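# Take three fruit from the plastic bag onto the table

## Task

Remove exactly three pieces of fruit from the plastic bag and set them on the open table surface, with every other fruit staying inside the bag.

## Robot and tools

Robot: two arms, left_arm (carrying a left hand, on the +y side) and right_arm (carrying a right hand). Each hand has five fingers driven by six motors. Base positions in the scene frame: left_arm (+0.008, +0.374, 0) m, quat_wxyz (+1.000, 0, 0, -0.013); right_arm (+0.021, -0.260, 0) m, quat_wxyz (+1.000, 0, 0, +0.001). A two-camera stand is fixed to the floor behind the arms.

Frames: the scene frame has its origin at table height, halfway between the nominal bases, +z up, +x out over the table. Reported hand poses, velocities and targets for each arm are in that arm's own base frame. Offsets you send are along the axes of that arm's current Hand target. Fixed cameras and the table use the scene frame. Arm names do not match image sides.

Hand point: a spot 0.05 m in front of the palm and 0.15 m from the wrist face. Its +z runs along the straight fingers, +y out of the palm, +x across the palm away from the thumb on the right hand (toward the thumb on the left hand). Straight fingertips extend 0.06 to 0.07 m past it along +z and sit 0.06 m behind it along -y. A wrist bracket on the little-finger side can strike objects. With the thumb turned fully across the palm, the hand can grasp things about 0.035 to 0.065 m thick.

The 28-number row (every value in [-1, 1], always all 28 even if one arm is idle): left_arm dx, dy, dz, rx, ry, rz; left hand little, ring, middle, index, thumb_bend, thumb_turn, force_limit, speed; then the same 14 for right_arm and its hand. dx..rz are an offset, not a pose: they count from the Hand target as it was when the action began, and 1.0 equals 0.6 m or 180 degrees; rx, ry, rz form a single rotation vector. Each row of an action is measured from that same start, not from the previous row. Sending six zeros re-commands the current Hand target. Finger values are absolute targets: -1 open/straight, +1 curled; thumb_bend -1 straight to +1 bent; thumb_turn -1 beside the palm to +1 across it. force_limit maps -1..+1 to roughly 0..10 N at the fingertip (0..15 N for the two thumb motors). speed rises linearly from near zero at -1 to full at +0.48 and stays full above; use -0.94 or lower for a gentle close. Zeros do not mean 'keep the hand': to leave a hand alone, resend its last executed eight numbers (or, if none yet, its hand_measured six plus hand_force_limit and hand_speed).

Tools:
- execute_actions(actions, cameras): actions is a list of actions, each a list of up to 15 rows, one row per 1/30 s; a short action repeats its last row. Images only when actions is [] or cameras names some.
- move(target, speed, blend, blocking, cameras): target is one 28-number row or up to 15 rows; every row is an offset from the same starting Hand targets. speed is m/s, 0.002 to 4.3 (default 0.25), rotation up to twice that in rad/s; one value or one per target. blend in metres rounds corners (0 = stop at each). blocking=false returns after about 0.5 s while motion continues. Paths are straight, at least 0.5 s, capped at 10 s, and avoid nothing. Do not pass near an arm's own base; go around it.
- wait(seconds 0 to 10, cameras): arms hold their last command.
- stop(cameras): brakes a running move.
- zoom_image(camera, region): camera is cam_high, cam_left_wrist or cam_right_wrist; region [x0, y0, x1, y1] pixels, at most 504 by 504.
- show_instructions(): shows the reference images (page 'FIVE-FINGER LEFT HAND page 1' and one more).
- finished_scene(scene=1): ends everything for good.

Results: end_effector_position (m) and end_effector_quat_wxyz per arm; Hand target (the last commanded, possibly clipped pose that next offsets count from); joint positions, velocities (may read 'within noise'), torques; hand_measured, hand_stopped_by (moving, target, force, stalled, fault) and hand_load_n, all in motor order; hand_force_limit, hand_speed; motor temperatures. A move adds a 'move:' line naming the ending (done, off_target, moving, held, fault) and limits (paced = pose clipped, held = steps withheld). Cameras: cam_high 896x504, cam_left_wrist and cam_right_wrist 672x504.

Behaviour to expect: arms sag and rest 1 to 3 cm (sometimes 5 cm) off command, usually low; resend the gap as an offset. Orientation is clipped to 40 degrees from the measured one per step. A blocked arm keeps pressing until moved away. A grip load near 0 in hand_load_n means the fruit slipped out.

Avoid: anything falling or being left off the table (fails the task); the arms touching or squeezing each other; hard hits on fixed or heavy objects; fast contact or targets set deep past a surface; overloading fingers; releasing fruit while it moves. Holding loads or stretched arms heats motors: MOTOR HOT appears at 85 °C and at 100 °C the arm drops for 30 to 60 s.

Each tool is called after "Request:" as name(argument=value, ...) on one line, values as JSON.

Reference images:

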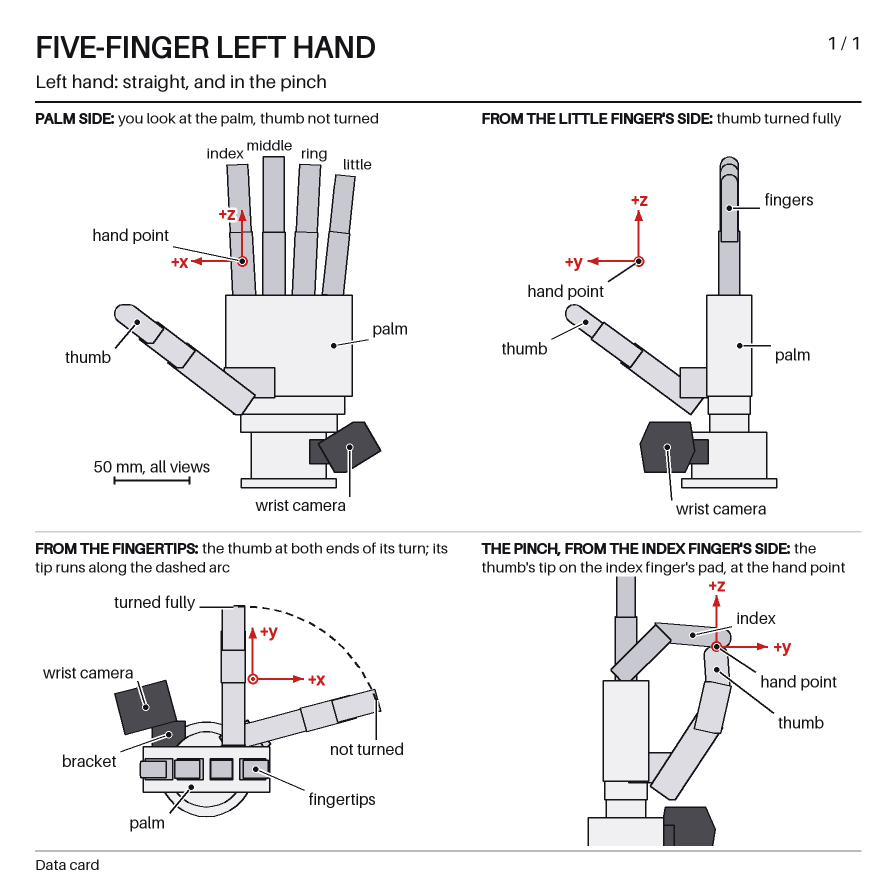

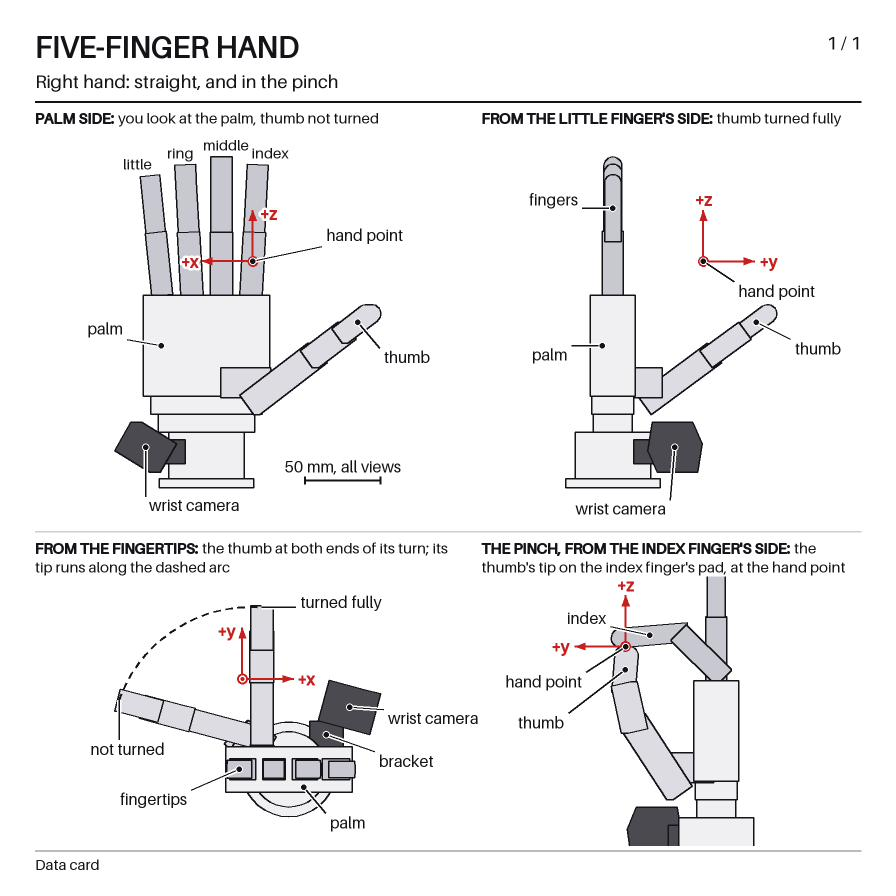

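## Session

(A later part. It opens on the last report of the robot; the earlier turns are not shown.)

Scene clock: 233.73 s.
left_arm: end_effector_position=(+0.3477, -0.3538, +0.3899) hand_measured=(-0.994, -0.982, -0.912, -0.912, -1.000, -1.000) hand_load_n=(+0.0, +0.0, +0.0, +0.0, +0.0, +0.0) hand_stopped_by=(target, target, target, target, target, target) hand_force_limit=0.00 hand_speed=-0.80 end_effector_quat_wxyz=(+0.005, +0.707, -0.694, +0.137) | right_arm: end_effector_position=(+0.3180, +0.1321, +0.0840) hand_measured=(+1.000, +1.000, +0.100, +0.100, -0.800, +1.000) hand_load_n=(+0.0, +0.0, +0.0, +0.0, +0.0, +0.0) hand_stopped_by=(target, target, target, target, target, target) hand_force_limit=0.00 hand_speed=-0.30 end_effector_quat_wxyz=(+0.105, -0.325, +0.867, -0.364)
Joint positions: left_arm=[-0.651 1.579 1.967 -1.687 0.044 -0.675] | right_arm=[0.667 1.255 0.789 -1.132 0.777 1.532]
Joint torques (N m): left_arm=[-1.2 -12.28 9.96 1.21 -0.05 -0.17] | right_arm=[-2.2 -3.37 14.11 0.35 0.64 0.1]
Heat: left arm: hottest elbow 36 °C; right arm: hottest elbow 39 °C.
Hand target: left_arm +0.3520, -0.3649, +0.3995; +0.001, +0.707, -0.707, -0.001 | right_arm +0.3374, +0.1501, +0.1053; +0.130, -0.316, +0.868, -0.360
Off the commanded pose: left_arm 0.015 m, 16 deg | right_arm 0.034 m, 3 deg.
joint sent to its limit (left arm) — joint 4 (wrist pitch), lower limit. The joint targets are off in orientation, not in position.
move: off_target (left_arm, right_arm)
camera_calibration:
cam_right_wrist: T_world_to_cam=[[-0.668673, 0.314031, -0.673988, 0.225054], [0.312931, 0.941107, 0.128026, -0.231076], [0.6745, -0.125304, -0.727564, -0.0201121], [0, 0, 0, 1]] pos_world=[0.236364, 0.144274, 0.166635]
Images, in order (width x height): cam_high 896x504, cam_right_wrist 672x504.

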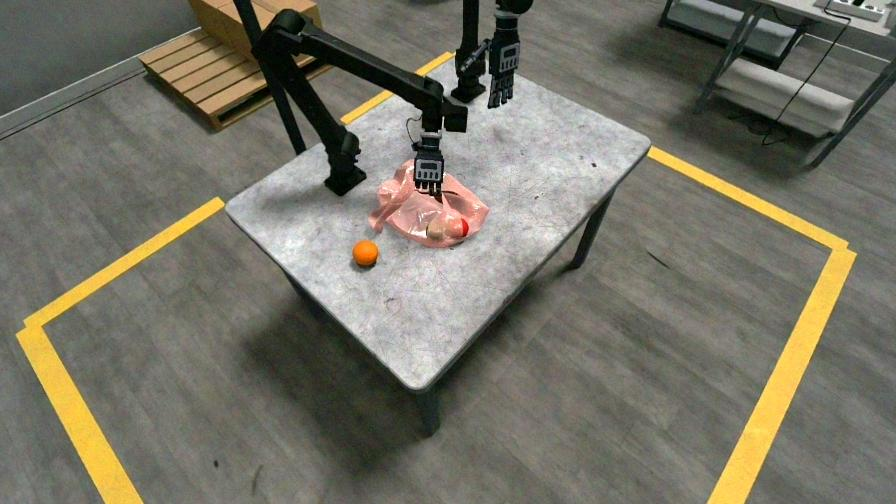

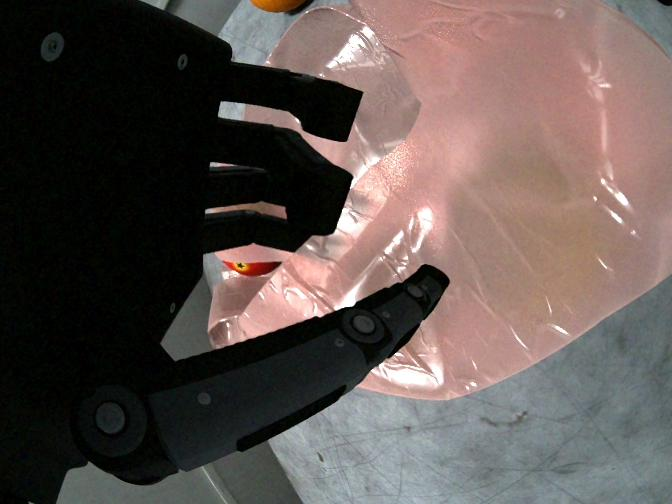

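Request:
move(target=[0,0,0,0,0,0,-1,-1,-1,-1,-1,-1,0,-0.8,0.0358,0.031,0.035,0,0,0,1,1,0.1,0.1,-0.8,1,0,-0.3], speed=0.06, cameras=["cam_right_wrist", "cam_high"])

Request:
zoom_image(camera="cam_high", region=[400, 160, 500, 260])

Request:
zoom_image(camera="cam_right_wrist", region=[170, 60, 500, 420])

Scene clock: 235.90 s.
left_arm: end_effector_position=(+0.3477, -0.3538, +0.3899) hand_measured=(-0.994, -0.982, -0.912, -0.912, -1.000, -1.000) hand_load_n=(+0.0, +0.0, +0.0, +0.0, +0.0, +0.0) hand_stopped_by=(target, target, target, target, target, target) hand_force_limit=0.00 hand_speed=-0.80 end_effector_quat_wxyz=(+0.005, +0.707, -0.694, +0.137) | right_arm: end_effector_position=(+0.3225, +0.1350, +0.0791) hand_measured=(+1.000, +1.000, +0.100, +0.100, -0.800, +1.000) hand_load_n=(+0.0, +0.0, +0.0, +0.0, +0.0, -0.5) hand_stopped_by=(target, target, target, target, target, target) hand_force_limit=0.00 hand_speed=-0.30 end_effector_quat_wxyz=(+0.124, -0.317, +0.869, -0.360)
Joint positions: left_arm=[-0.651 1.579 1.967 -1.687 0.044 -0.675] | right_arm=[0.667 1.25 0.767 -1.074 0.78 1.532]
Joint torques (N m): left_arm=[-1.26 -12.57 10.02 1.17 -0.06 -0.17] | right_arm=[-3.14 -4.01 7.16 1.18 0.67 -0.02]
Heat: left arm: hottest elbow 36 °C; right arm: hottest elbow 39 °C.
Hand target: left_arm +0.3520, -0.3649, +0.3995; +0.001, +0.707, -0.707, -0.001 | right_arm +0.3220, +0.1349, +0.0772; +0.130, -0.316, +0.868, -0.360
Off the commanded pose: left_arm 0.015 m, 16 deg | right_arm 0.002 m, 1 deg.
joint sent to its limit (left arm) — joint 4 (wrist pitch), lower limit. The joint targets are off in orientation, not in position.
move: off_target (left_arm)
camera_calibration:
cam_right_wrist: T_world_to_cam=[[-0.645587, 0.329544, -0.688925, 0.215586], [0.308012, 0.937836, 0.159974, -0.23504], [0.698817, -0.10892, -0.706959, -0.0379913], [0, 0, 0, 1]] pos_world=[0.238124, 0.145246, 0.159264]
Images, in order (width x height): cam_high 896x504, cam_right_wrist 672x504.

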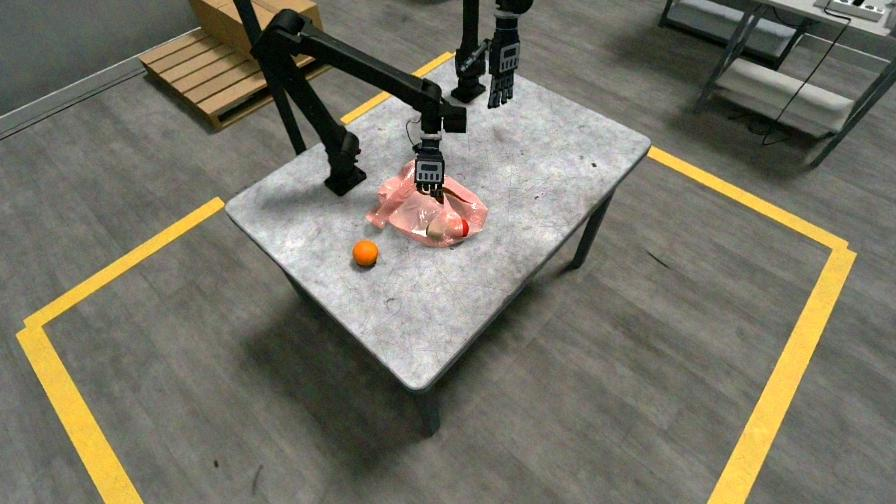

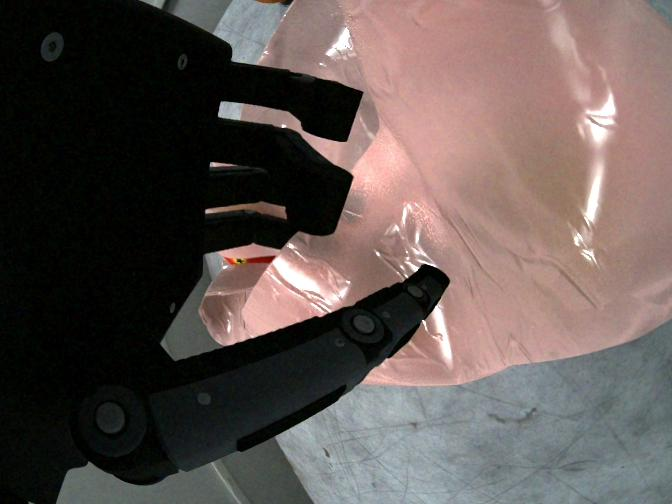

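Scaled by 5.040.

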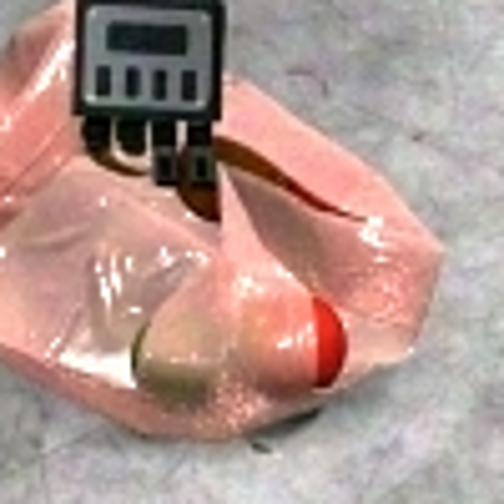

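Scaled by 1.400 from the camera's 672x504 image, which has a finer 960x720 frame.

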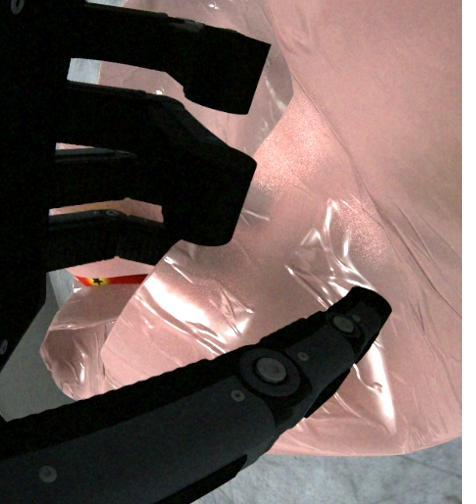

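Request:
move(target=[0,0,0,0,0,0,-1,-1,-1,-1,-1,-1,0,-0.8,0,0,0,0,0,0,1,1,0.12,0.12,0.25,1,-0.2,-0.6], speed=0.06, cameras=["cam_right_wrist", "cam_high"])

Request:
zoom_image(camera="cam_high", region=[400, 160, 500, 260])

Request:
zoom_image(camera="cam_right_wrist", region=[170, 60, 500, 420])

Scene clock: 238.57 s.
left_arm: end_effector_position=(+0.3477, -0.3538, +0.3899) hand_measured=(-0.994, -0.982, -0.912, -0.912, -1.000, -1.000) hand_load_n=(+0.0, +0.0, +0.0, +0.0, +0.0, +0.0) hand_stopped_by=(target, target, target, target, target, target) hand_force_limit=0.00 hand_speed=-0.80 end_effector_quat_wxyz=(+0.005, +0.707, -0.694, +0.137) | right_arm: end_effector_position=(+0.3201, +0.1334, +0.0766) hand_measured=(+1.000, +1.000, +0.120, +0.120, +0.250, +1.000) hand_load_n=(+0.0, +0.0, +0.0, +0.0, +0.0, +0.0) hand_stopped_by=(target, target, target, target, target, target) hand_force_limit=-0.20 hand_speed=-0.60 end_effector_quat_wxyz=(+0.120, -0.318, +0.869, -0.360)
Joint positions: left_arm=[-0.651 1.579 1.967 -1.687 0.044 -0.675] | right_arm=[0.667 1.25 0.76 -1.074 0.779 1.532]
Joint torques (N m): left_arm=[-1.14 -12.28 10.02 1.22 -0.07 -0.17] | right_arm=[-2.49 -3.43 7.49 1.28 0.59 0.03]
Heat: left arm: hottest elbow 36 °C; right arm: hottest elbow 39 °C.
Hand target: left_arm +0.3520, -0.3649, +0.3995; +0.001, +0.707, -0.707, -0.001 | right_arm +0.3219, +0.1348, +0.0772; +0.130, -0.316, +0.868, -0.360
Off the commanded pose: left_arm 0.015 m, 16 deg | right_arm 0.002 m, 1 deg.
joint sent to its limit (left arm) — joint 4 (wrist pitch), lower limit. The joint targets are off in orientation, not in position.
move: off_target (left_arm)
camera_calibration:
cam_right_wrist: T_world_to_cam=[[-0.649774, 0.327583, -0.685917, 0.214152], [0.308931, 0.938293, 0.155461, -0.232481], [0.694518, -0.110887, -0.710879, -0.0363699], [0, 0, 0, 1]] pos_world=[0.236231, 0.143949, 0.157178]
Images, in order (width x height): cam_high 896x504, cam_right_wrist 672x504.

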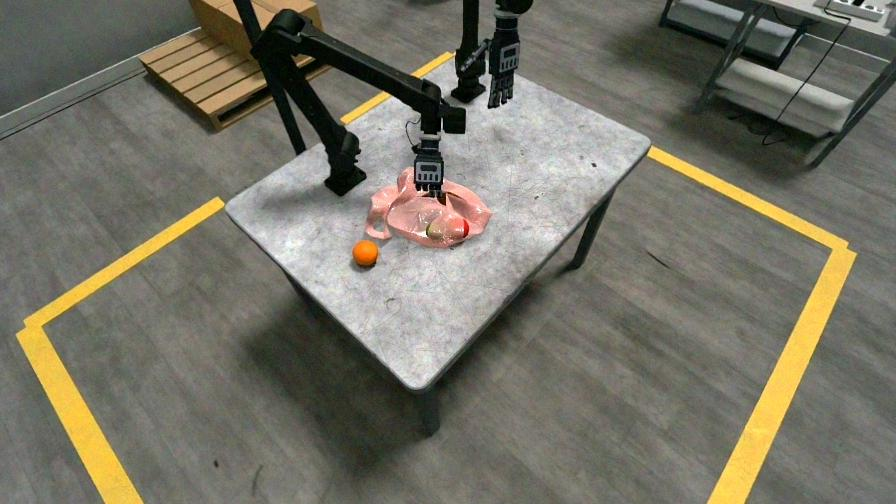

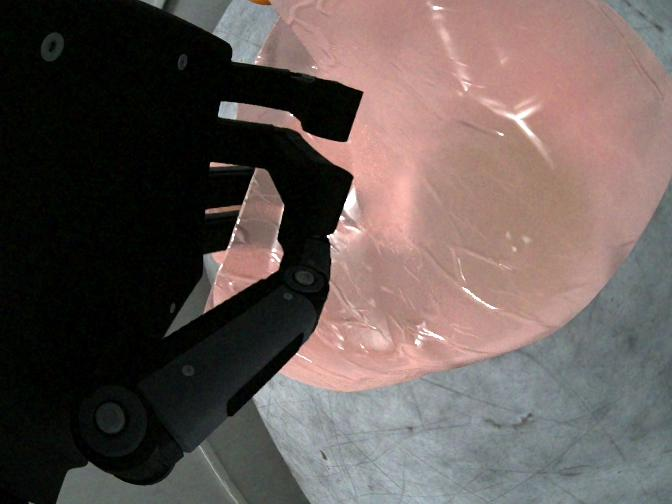

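Scaled by 5.040.

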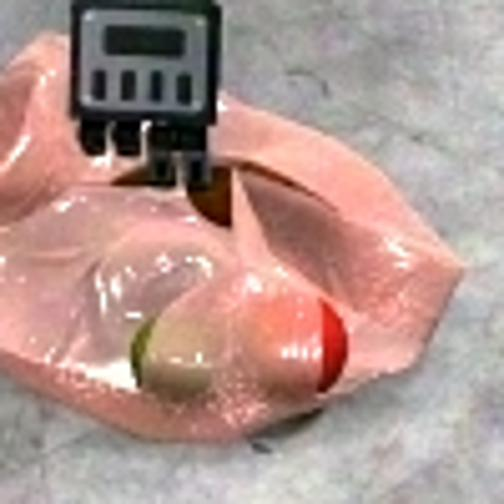

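Scaled by 1.400 from the camera's 672x504 image, which has a finer 960x720 frame.

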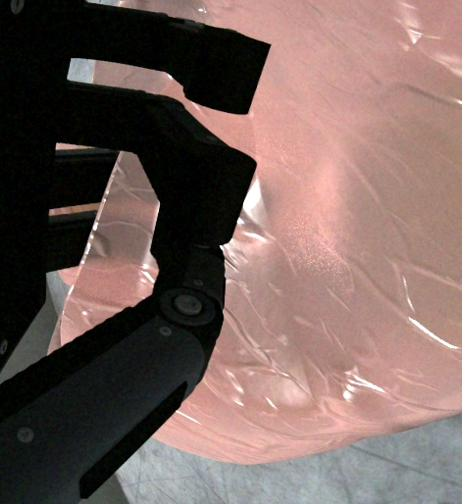

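Request:
move(target=[0,0,0,0,0,0,-1,-1,-1,-1,-1,-1,0,-0.8,-0.0255,-0.0742,-0.0438,0,0,0,1,1,0.12,0.12,0.25,1,-0.2,-0.6], speed=0.06, cameras=["cam_right_wrist", "cam_high"])

Request:
zoom_image(camera="cam_high", region=[400, 160, 500, 260])

Scene clock: 240.73 s.
left_arm: end_effector_position=(+0.3477, -0.3538, +0.3899) hand_measured=(-0.994, -0.982, -0.912, -0.912, -1.000, -1.000) hand_load_n=(+0.0, +0.0, +0.0, +0.0, +0.0, +0.0) hand_stopped_by=(target, target, target, target, target, target) hand_force_limit=0.00 hand_speed=-0.80 end_effector_quat_wxyz=(+0.005, +0.707, -0.694, +0.137) | right_arm: end_effector_position=(+0.3217, +0.1259, +0.1000) hand_measured=(+1.000, +1.000, +0.120, +0.120, +0.250, +1.000) hand_load_n=(+0.0, +0.0, +0.0, +0.0, +0.0, +0.5) hand_stopped_by=(target, target, target, target, target, target) hand_force_limit=-0.20 hand_speed=-0.60 end_effector_quat_wxyz=(+0.106, -0.326, +0.866, -0.364)
Joint positions: left_arm=[-0.651 1.579 1.967 -1.687 0.044 -0.675] | right_arm=[0.644 1.224 0.81 -1.157 0.779 1.496]
Joint torques (N m): left_arm=[-1.26 -12.34 10.02 1.26 -0.06 -0.17] | right_arm=[-5.07 -4.25 14.32 0.29 0.49 -0.14]
Heat: left arm: hottest elbow 36 °C; right arm: hottest elbow 39 °C.
Hand target: left_arm +0.3520, -0.3649, +0.3995; +0.001, +0.707, -0.707, -0.001 | right_arm +0.3420, +0.1349, +0.1273; +0.130, -0.316, +0.868, -0.360
Off the commanded pose: left_arm 0.015 m, 16 deg | right_arm 0.035 m, 3 deg.
joint sent to its limit (left arm) — joint 4 (wrist pitch), lower limit. The joint targets are off in orientation, not in position.
move: off_target (left_arm, right_arm)
camera_calibration:
cam_right_wrist: T_world_to_cam=[[-0.668879, 0.311401, -0.675004, 0.240747], [0.309555, 0.942235, 0.127938, -0.227411], [0.675853, -0.123375, -0.726637, -0.0124797], [0, 0, 0, 1]] pos_world=[0.239861, 0.137766, 0.182532]
Images, in order (width x height): cam_high 896x504, cam_right_wrist 672x504.

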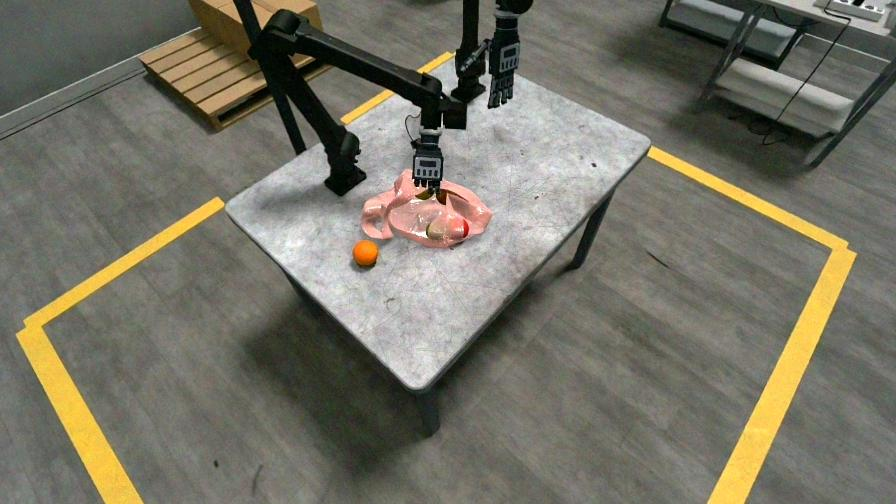

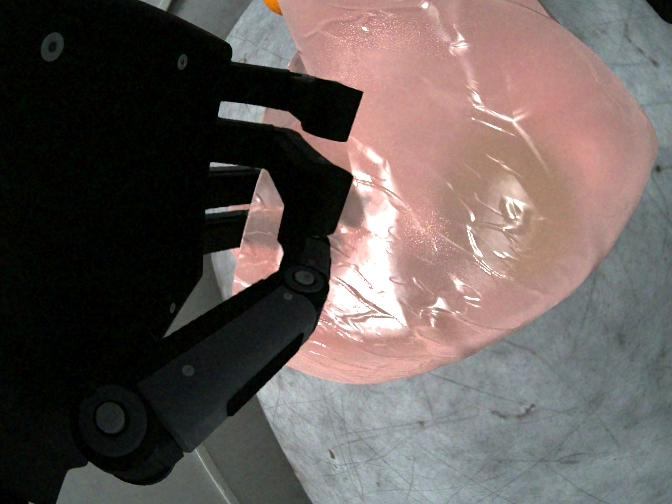

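Scaled by 5.040.

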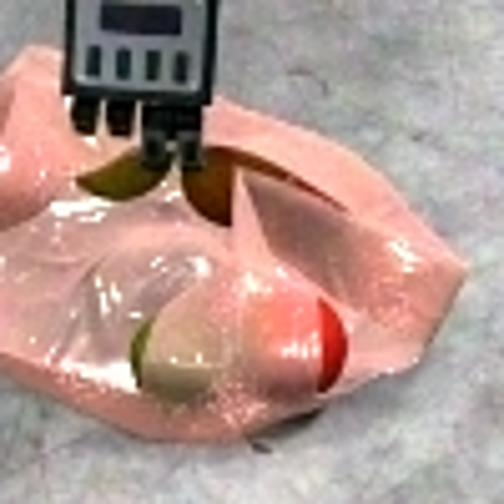

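Request:
move(target=[0,0,0,0,0,0,-1,-1,-1,-1,-1,-1,0,-0.8,0,0.0702,-0.1172,0,0,0,1,1,0.12,0.12,0.25,1,-0.2,-0.6], speed=0.06, cameras=["cam_right_wrist", "cam_high"])

Request:
zoom_image(camera="cam_high", region=[390, 150, 500, 260])

Scene clock: 243.47 s.
left_arm: end_effector_position=(+0.3477, -0.3538, +0.3899) hand_measured=(-0.994, -0.982, -0.912, -0.912, -1.000, -1.000) hand_load_n=(+0.0, +0.0, +0.0, +0.0, +0.0, +0.0) hand_stopped_by=(target, target, target, target, target, target) hand_force_limit=0.00 hand_speed=-0.80 end_effector_quat_wxyz=(+0.005, +0.707, -0.694, +0.137) | right_arm: end_effector_position=(+0.2791, +0.1775, +0.1267) hand_measured=(+1.000, +1.000, +0.120, +0.120, +0.250, +1.000) hand_load_n=(+0.0, +0.0, +0.0, +0.0, +0.0, +0.0) hand_stopped_by=(target, target, target, target, target, target) hand_force_limit=-0.20 hand_speed=-0.60 end_effector_quat_wxyz=(+0.111, -0.322, +0.865, -0.369)
Joint positions: left_arm=[-0.651 1.579 1.967 -1.687 0.044 -0.675] | right_arm=[0.869 1.252 0.899 -1.435 0.767 1.813]
Joint torques (N m): left_arm=[-1.2 -12.28 10.02 1.26 -0.06 -0.17] | right_arm=[-1.96 -3.25 14.11 -0.16 0.41 0.12]
Heat: left arm: hottest elbow 36 °C; right arm: hottest elbow 39 °C.
Hand target: left_arm +0.3520, -0.3649, +0.3995; +0.001, +0.707, -0.707, -0.001 | right_arm +0.2909, +0.1960, +0.1473; +0.130, -0.316, +0.868, -0.360
Off the commanded pose: left_arm 0.015 m, 16 deg | right_arm 0.030 m, 3 deg.
joint sent to its limit (left arm) — joint 4 (wrist pitch), lower limit. The joint targets are off in orientation, not in position.
move: off_target (left_arm, right_arm)
camera_calibration:
cam_right_wrist: T_world_to_cam=[[-0.65871, 0.310294, -0.685433, 0.212887], [0.310241, 0.941963, 0.128278, -0.266516], [0.685457, -0.128151, -0.716747, 0.038908], [0, 0, 0, 1]] pos_world=[0.196246, 0.189977, 0.207995]
Images, in order (width x height): cam_high 896x504, cam_right_wrist 672x504.

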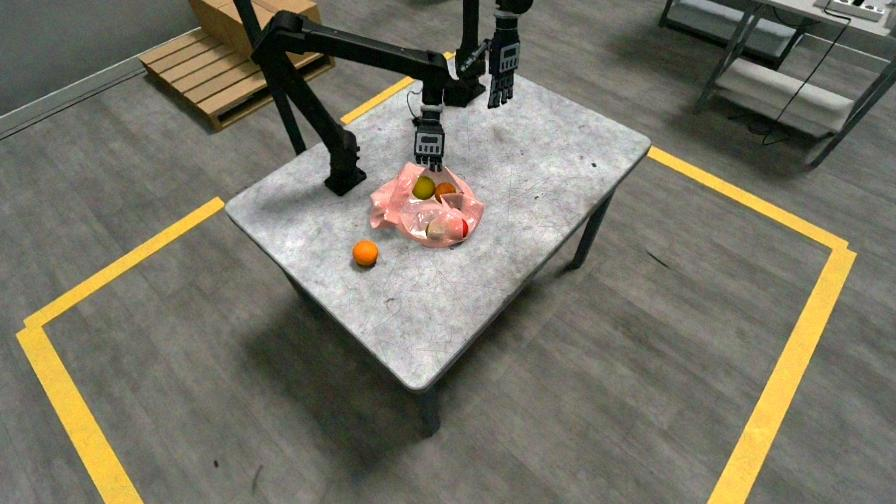

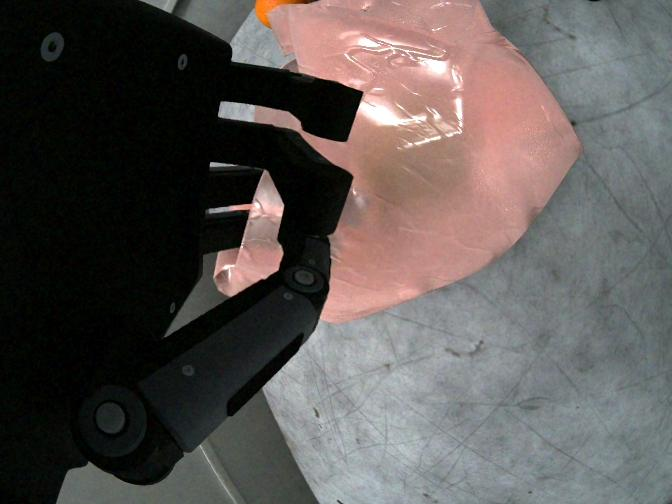

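Scaled by 4.582.

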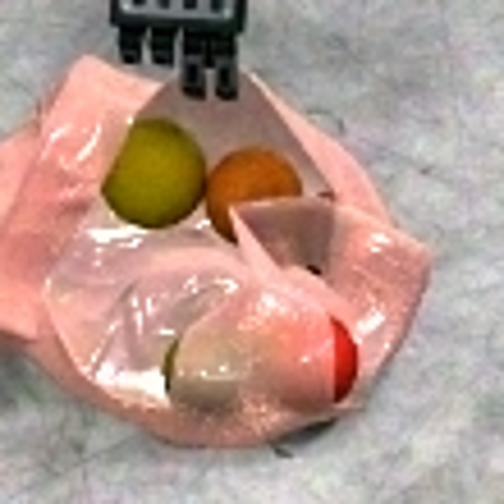

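Request:
move(target=[0,0,0,0,0,0,-1,-1,-1,-1,-1,-1,0,-0.8,0,0.1063,-0.0593,0,0,0,1,1,0.12,0.12,0.25,1,-0.2,-0.6], speed=0.06, cameras=["cam_right_wrist", "cam_high"])

Request:
zoom_image(camera="cam_high", region=[380, 140, 500, 260])

Scene clock: 246.00 s.
left_arm: end_effector_position=(+0.3477, -0.3538, +0.3899) hand_measured=(-0.994, -0.982, -0.912, -0.912, -1.000, -1.000) hand_load_n=(+0.0, +0.0, +0.0, +0.0, +0.0, +0.0) hand_stopped_by=(target, target, target, target, target, target) hand_force_limit=0.00 hand_speed=-0.80 end_effector_quat_wxyz=(+0.005, +0.707, -0.694, +0.137) | right_arm: end_effector_position=(+0.2381, +0.2303, +0.1093) hand_measured=(+1.000, +1.000, +0.120, +0.120, +0.250, +1.000) hand_load_n=(+0.0, +0.0, +0.0, +0.5, +0.0, +0.0) hand_stopped_by=(target, target, target, target, target, target) hand_force_limit=-0.20 hand_speed=-0.60 end_effector_quat_wxyz=(+0.114, -0.323, +0.864, -0.369)
Joint positions: left_arm=[-0.651 1.579 1.967 -1.687 0.044 -0.675] | right_arm=[1.071 1.36 0.937 -1.534 0.711 2.072]
Joint torques (N m): left_arm=[-1.2 -12.22 10 1.21 -0.06 -0.17] | right_arm=[-2.14 -4.42 13.09 -0.39 0.32 0.15]
Heat: left arm: hottest elbow 36 °C; right arm: hottest elbow 39 °C.
Hand target: left_arm +0.3520, -0.3649, +0.3995; +0.001, +0.707, -0.707, -0.001 | right_arm +0.2457, +0.2497, +0.1272; +0.130, -0.316, +0.868, -0.360
Off the commanded pose: left_arm 0.015 m, 16 deg | right_arm 0.028 m, 2 deg.
joint sent to its limit (left arm) — joint 4 (wrist pitch), lower limit. The joint targets are off in orientation, not in position.
joint sent to its limit (right arm) — joint 6 (wrist roll), upper limit. The joint targets still meet the commanded pose.
move: off_target (left_arm, right_arm)
camera_calibration:
cam_right_wrist: T_world_to_cam=[[-0.65555, 0.308837, -0.689111, 0.157545], [0.306487, 0.94282, 0.130981, -0.300908], [0.69016, -0.125339, -0.71272, 0.0592126], [0, 0, 0, 1]] pos_world=[0.154637, 0.242468, 0.190181]
Images, in order (width x height): cam_high 896x504, cam_right_wrist 672x504.

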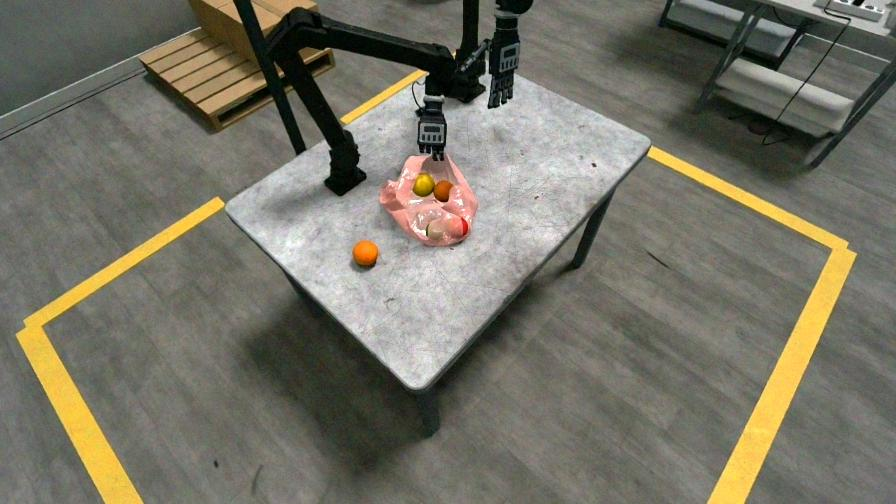

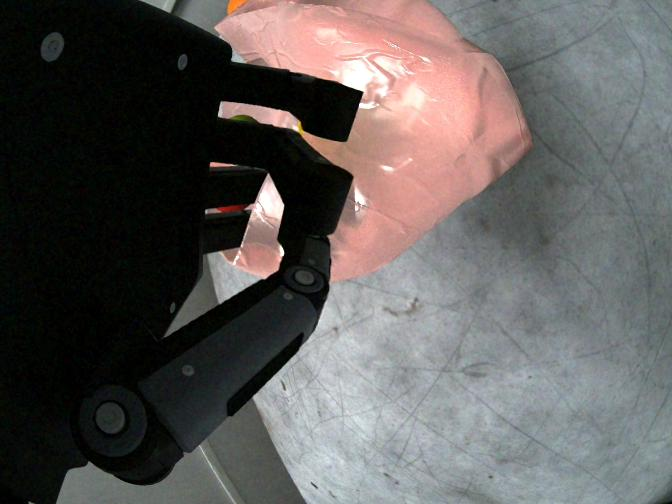

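Scaled by 4.200.

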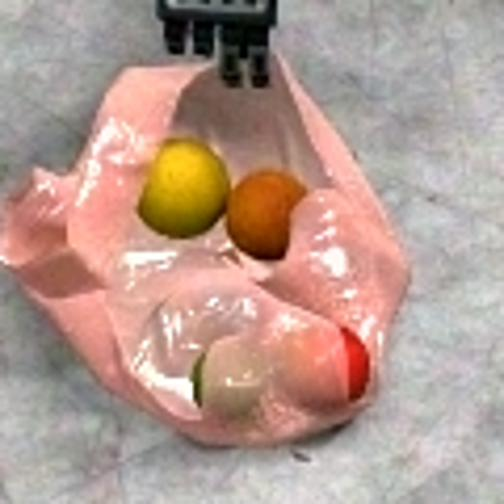

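Request:
move(target=[0,0,0,0,0,0,-1,-1,-1,-1,-1,-1,0,-0.8,-0.0482,0.0997,0.0183,0,-0.0786,-0.0786,1,1,0.12,0.12,0.25,1,-0.2,-0.6], speed=0.06, cameras=["cam_right_wrist", "cam_high"])

Request:
zoom_image(camera="cam_high", region=[380, 140, 500, 260])

Scene clock: 250.07 s.
left_arm: end_effector_position=(+0.3477, -0.3538, +0.3899) hand_measured=(-0.994, -0.982, -0.912, -0.912, -1.000, -1.000) hand_load_n=(+0.5, +0.0, +0.0, +0.0, +0.0, +0.0) hand_stopped_by=(target, target, target, target, target, target) hand_force_limit=0.00 hand_speed=-0.80 end_effector_quat_wxyz=(+0.005, +0.707, -0.694, +0.137) | right_arm: end_effector_position=(+0.2482, +0.2918, +0.0810) hand_measured=(+1.000, +1.000, +0.120, +0.120, +0.250, +1.000) hand_load_n=(+0.0, +0.0, +0.0, +0.0, +0.0, +0.0) hand_stopped_by=(target, target, target, target, target, target) hand_force_limit=-0.20 hand_speed=-0.60 end_effector_quat_wxyz=(+0.187, -0.451, +0.808, -0.330)
Joint positions: left_arm=[-0.651 1.579 1.967 -1.687 0.044 -0.675] | right_arm=[1.121 1.385 0.894 -1.172 0.774 1.71]
Joint torques (N m): left_arm=[-1.2 -12.16 10 1.21 -0.06 -0.17] | right_arm=[-2.37 -5.13 7.27 1.09 0.68 -0.16]
Heat: left arm: hottest elbow 36 °C; right arm: hottest elbow 39 °C.
Hand target: left_arm +0.3520, -0.3649, +0.3995; +0.001, +0.707, -0.707, -0.001 | right_arm +0.2455, +0.2946, +0.0770; +0.191, -0.462, +0.800, -0.332
Off the commanded pose: left_arm 0.015 m, 16 deg | right_arm 0.006 m, 2 deg.
joint sent to its limit (left arm) — joint 4 (wrist pitch), lower limit. The joint targets are off in orientation, not in position.
move: off_target (left_arm)
camera_calibration:
cam_right_wrist: T_world_to_cam=[[-0.711676, 0.116048, -0.692857, 0.19617], [-0.0110174, 0.984297, 0.176179, -0.295198], [0.702422, 0.133016, -0.699222, -0.0398811], [0, 0, 0, 1]] pos_world=[0.16437, 0.273102, 0.160039]
Images, in order (width x height): cam_high 896x504, cam_right_wrist 672x504.

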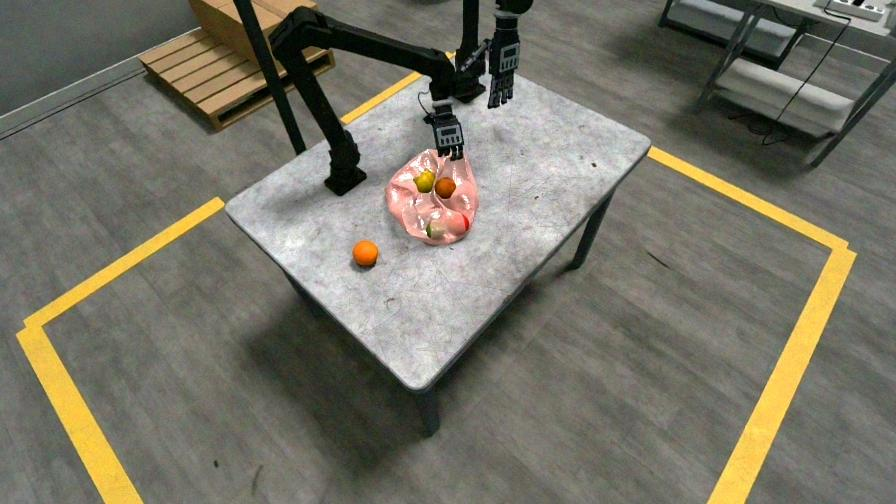

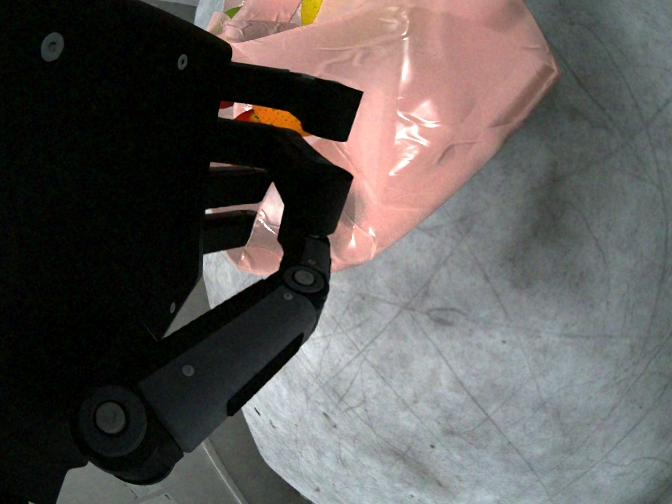

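Scaled by 4.200.

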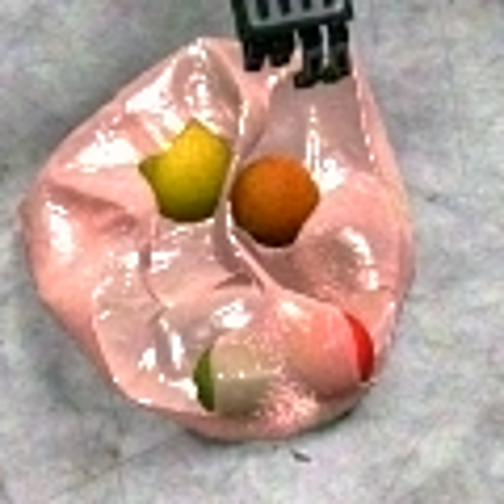

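Request:
move(target=[0,0,0,0,0,0,-1,-1,-1,-1,-1,-1,0,-0.8,-0.0433,0.0707,0.0353,0,0,0,1,1,0.12,0.12,0.25,1,-0.2,-0.6], speed=0.06, cameras=["cam_right_wrist", "cam_high"])

Request:
zoom_image(camera="cam_high", region=[380, 140, 500, 260])

Scene clock: 252.13 s.
left_arm: end_effector_position=(+0.3477, -0.3538, +0.3899) hand_measured=(-0.994, -0.982, -0.912, -0.912, -1.000, -1.000) hand_load_n=(+0.0, +0.0, +0.0, -0.5, +0.0, +0.0) hand_stopped_by=(target, target, target, target, target, target) hand_force_limit=0.00 hand_speed=-0.80 end_effector_quat_wxyz=(+0.005, +0.707, -0.694, +0.137) | right_arm: end_effector_position=(+0.2446, +0.3132, +0.0297) hand_measured=(+1.000, +1.000, +0.120, +0.120, +0.250, +1.000) hand_load_n=(+0.0, +0.5, +0.0, +0.5, +0.0, +0.0) hand_stopped_by=(target, target, target, target, target, target) hand_force_limit=-0.20 hand_speed=-0.60 end_effector_quat_wxyz=(+0.177, -0.465, +0.798, -0.339)
Joint positions: left_arm=[-0.651 1.579 1.967 -1.687 0.044 -0.675] | right_arm=[1.155 1.532 0.894 -1.076 0.774 1.729]
Joint torques (N m): left_arm=[-1.44 -12.45 10.02 1.22 -0.05 -0.19] | right_arm=[-2.61 -6.18 8.35 1.1 0.52 0.11]
Heat: left arm: hottest elbow 36 °C; right arm: hottest elbow 39 °C.
Hand target: left_arm +0.3520, -0.3649, +0.3995; +0.001, +0.707, -0.707, -0.001 | right_arm +0.2455, +0.3245, +0.0320; +0.191, -0.462, +0.800, -0.332
Off the commanded pose: left_arm 0.015 m, 16 deg | right_arm 0.012 m, 2 deg.
joint sent to its limit (left arm) — joint 4 (wrist pitch), lower limit. The joint targets are off in orientation, not in position.
move: off_target (left_arm, right_arm)
camera_calibration:
cam_right_wrist: T_world_to_cam=[[-0.723575, 0.0770176, -0.685936, 0.170517], [-0.0292731, 0.989437, 0.141974, -0.303435], [0.689625, 0.122809, -0.713677, -0.0691595], [0, 0, 0, 1]] pos_world=[0.162193, 0.295591, 0.110686]
Images, in order (width x height): cam_high 896x504, cam_right_wrist 672x504.

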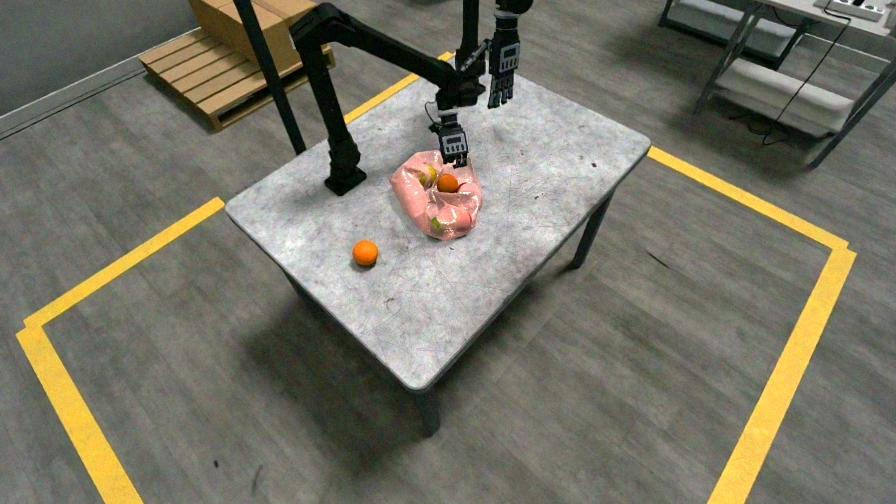

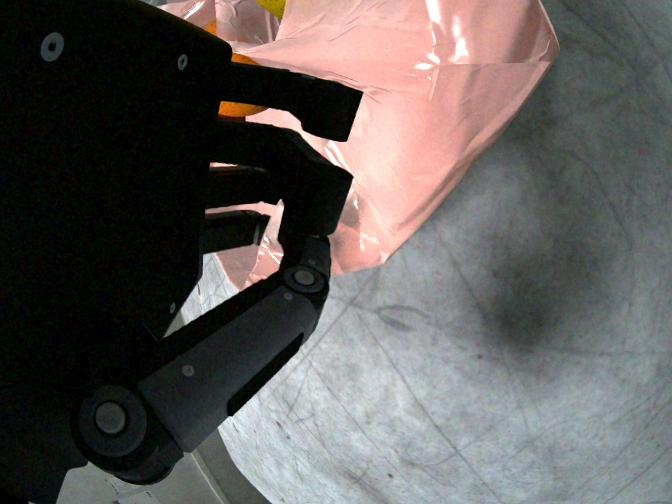

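Scaled by 4.200.

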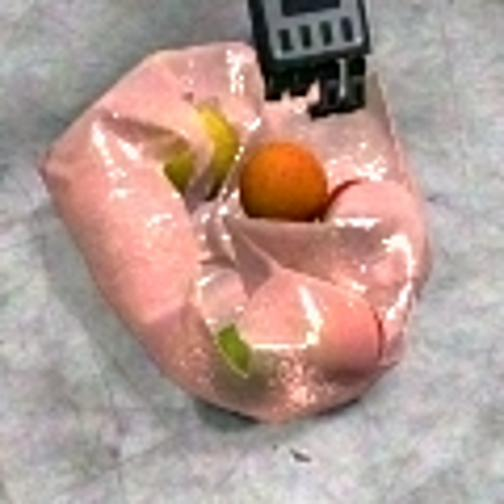

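Request:
move(target=[[0,0,0,0,0,0,-1,-1,-1,-1,-1,-1,0,-0.8,0,0,0,0,0,0,1,1,-0.1,-0.1,-0.6,1,0,-0.4],[0,0,0,0,0,0,-1,-1,-1,-1,-1,-1,0,-0.8,0,-0.0943,-0.0943,0,0,0,1,1,-0.1,-0.1,-0.6,1,0,-0.4]], speed=0.08, cameras=["cam_right_wrist", "cam_high"])

Request:
zoom_image(camera="cam_high", region=[380, 140, 500, 260])

Scene clock: 255.87 s.
left_arm: end_effector_position=(+0.3477, -0.3538, +0.3899) hand_measured=(-0.994, -0.982, -0.912, -0.912, -1.000, -1.000) hand_load_n=(+0.0, +0.0, +0.0, +0.0, +0.0, +0.0) hand_stopped_by=(target, target, target, target, target, target) hand_force_limit=0.00 hand_speed=-0.80 end_effector_quat_wxyz=(+0.005, +0.707, -0.694, +0.137) | right_arm: end_effector_position=(+0.2399, +0.3018, +0.0867) hand_measured=(+1.000, +1.000, -0.100, -0.100, -0.600, +1.000) hand_load_n=(+0.0, +0.0, +0.0, +0.0, +0.0, -0.5) hand_stopped_by=(target, target, target, target, target, target) hand_force_limit=0.00 hand_speed=-0.40 end_effector_quat_wxyz=(+0.167, -0.469, +0.795, -0.347)
Joint positions: left_arm=[-0.651 1.579 1.967 -1.687 0.044 -0.675] | right_arm=[1.155 1.433 0.959 -1.271 0.776 1.73]
Joint torques (N m): left_arm=[-1.08 -12.28 9.99 1.2 -0.06 -0.16] | right_arm=[-2.73 -6.12 13.34 -0.16 0.39 0.02]
Heat: left arm: hottest elbow 36 °C; right arm: hottest elbow 39 °C.
Hand target: left_arm +0.3520, -0.3649, +0.3995; +0.001, +0.707, -0.707, -0.001 | right_arm +0.2456, +0.3247, +0.1121; +0.191, -0.462, +0.800, -0.332
Off the commanded pose: left_arm 0.015 m, 16 deg | right_arm 0.035 m, 3 deg.
joint sent to its limit (left arm) — joint 4 (wrist pitch), lower limit. The joint targets are off in orientation, not in position.
move: off_target (left_arm, right_arm)
camera_calibration:
cam_right_wrist: T_world_to_cam=[[-0.730475, 0.0590072, -0.680386, 0.213667], [-0.0272095, 0.992955, 0.115328, -0.299581], [0.682397, 0.102757, -0.723723, -0.0152084], [0, 0, 0, 1]] pos_world=[0.158305, 0.286425, 0.168919]
Images, in order (width x height): cam_high 896x504, cam_right_wrist 672x504.

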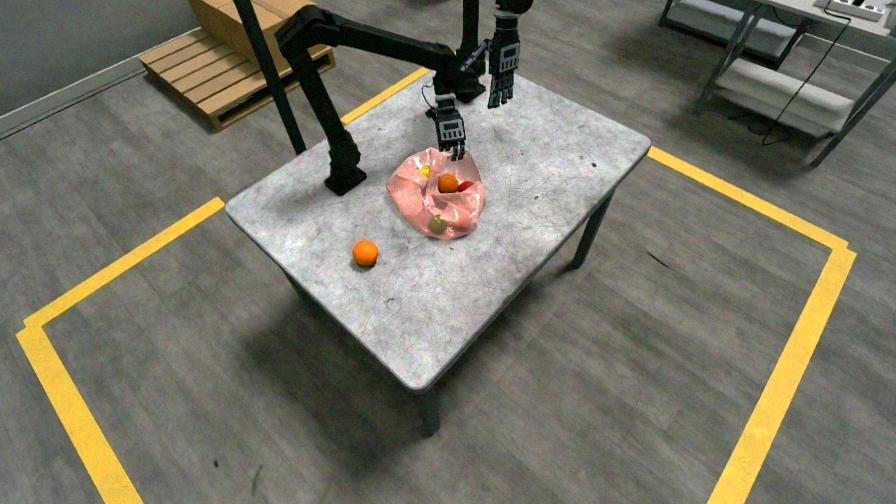

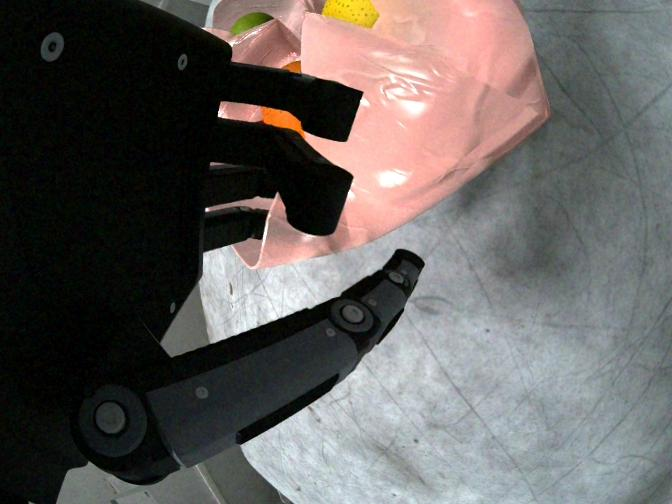

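Scaled by 4.200.

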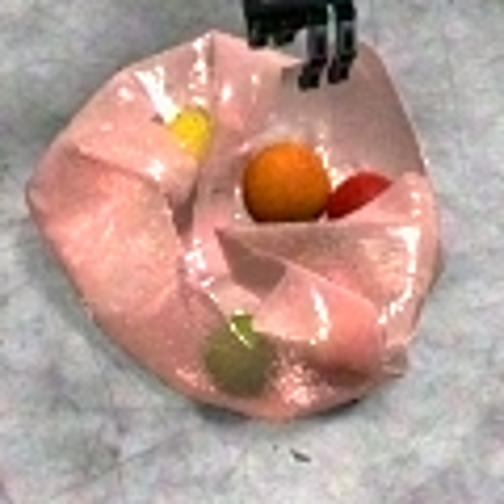

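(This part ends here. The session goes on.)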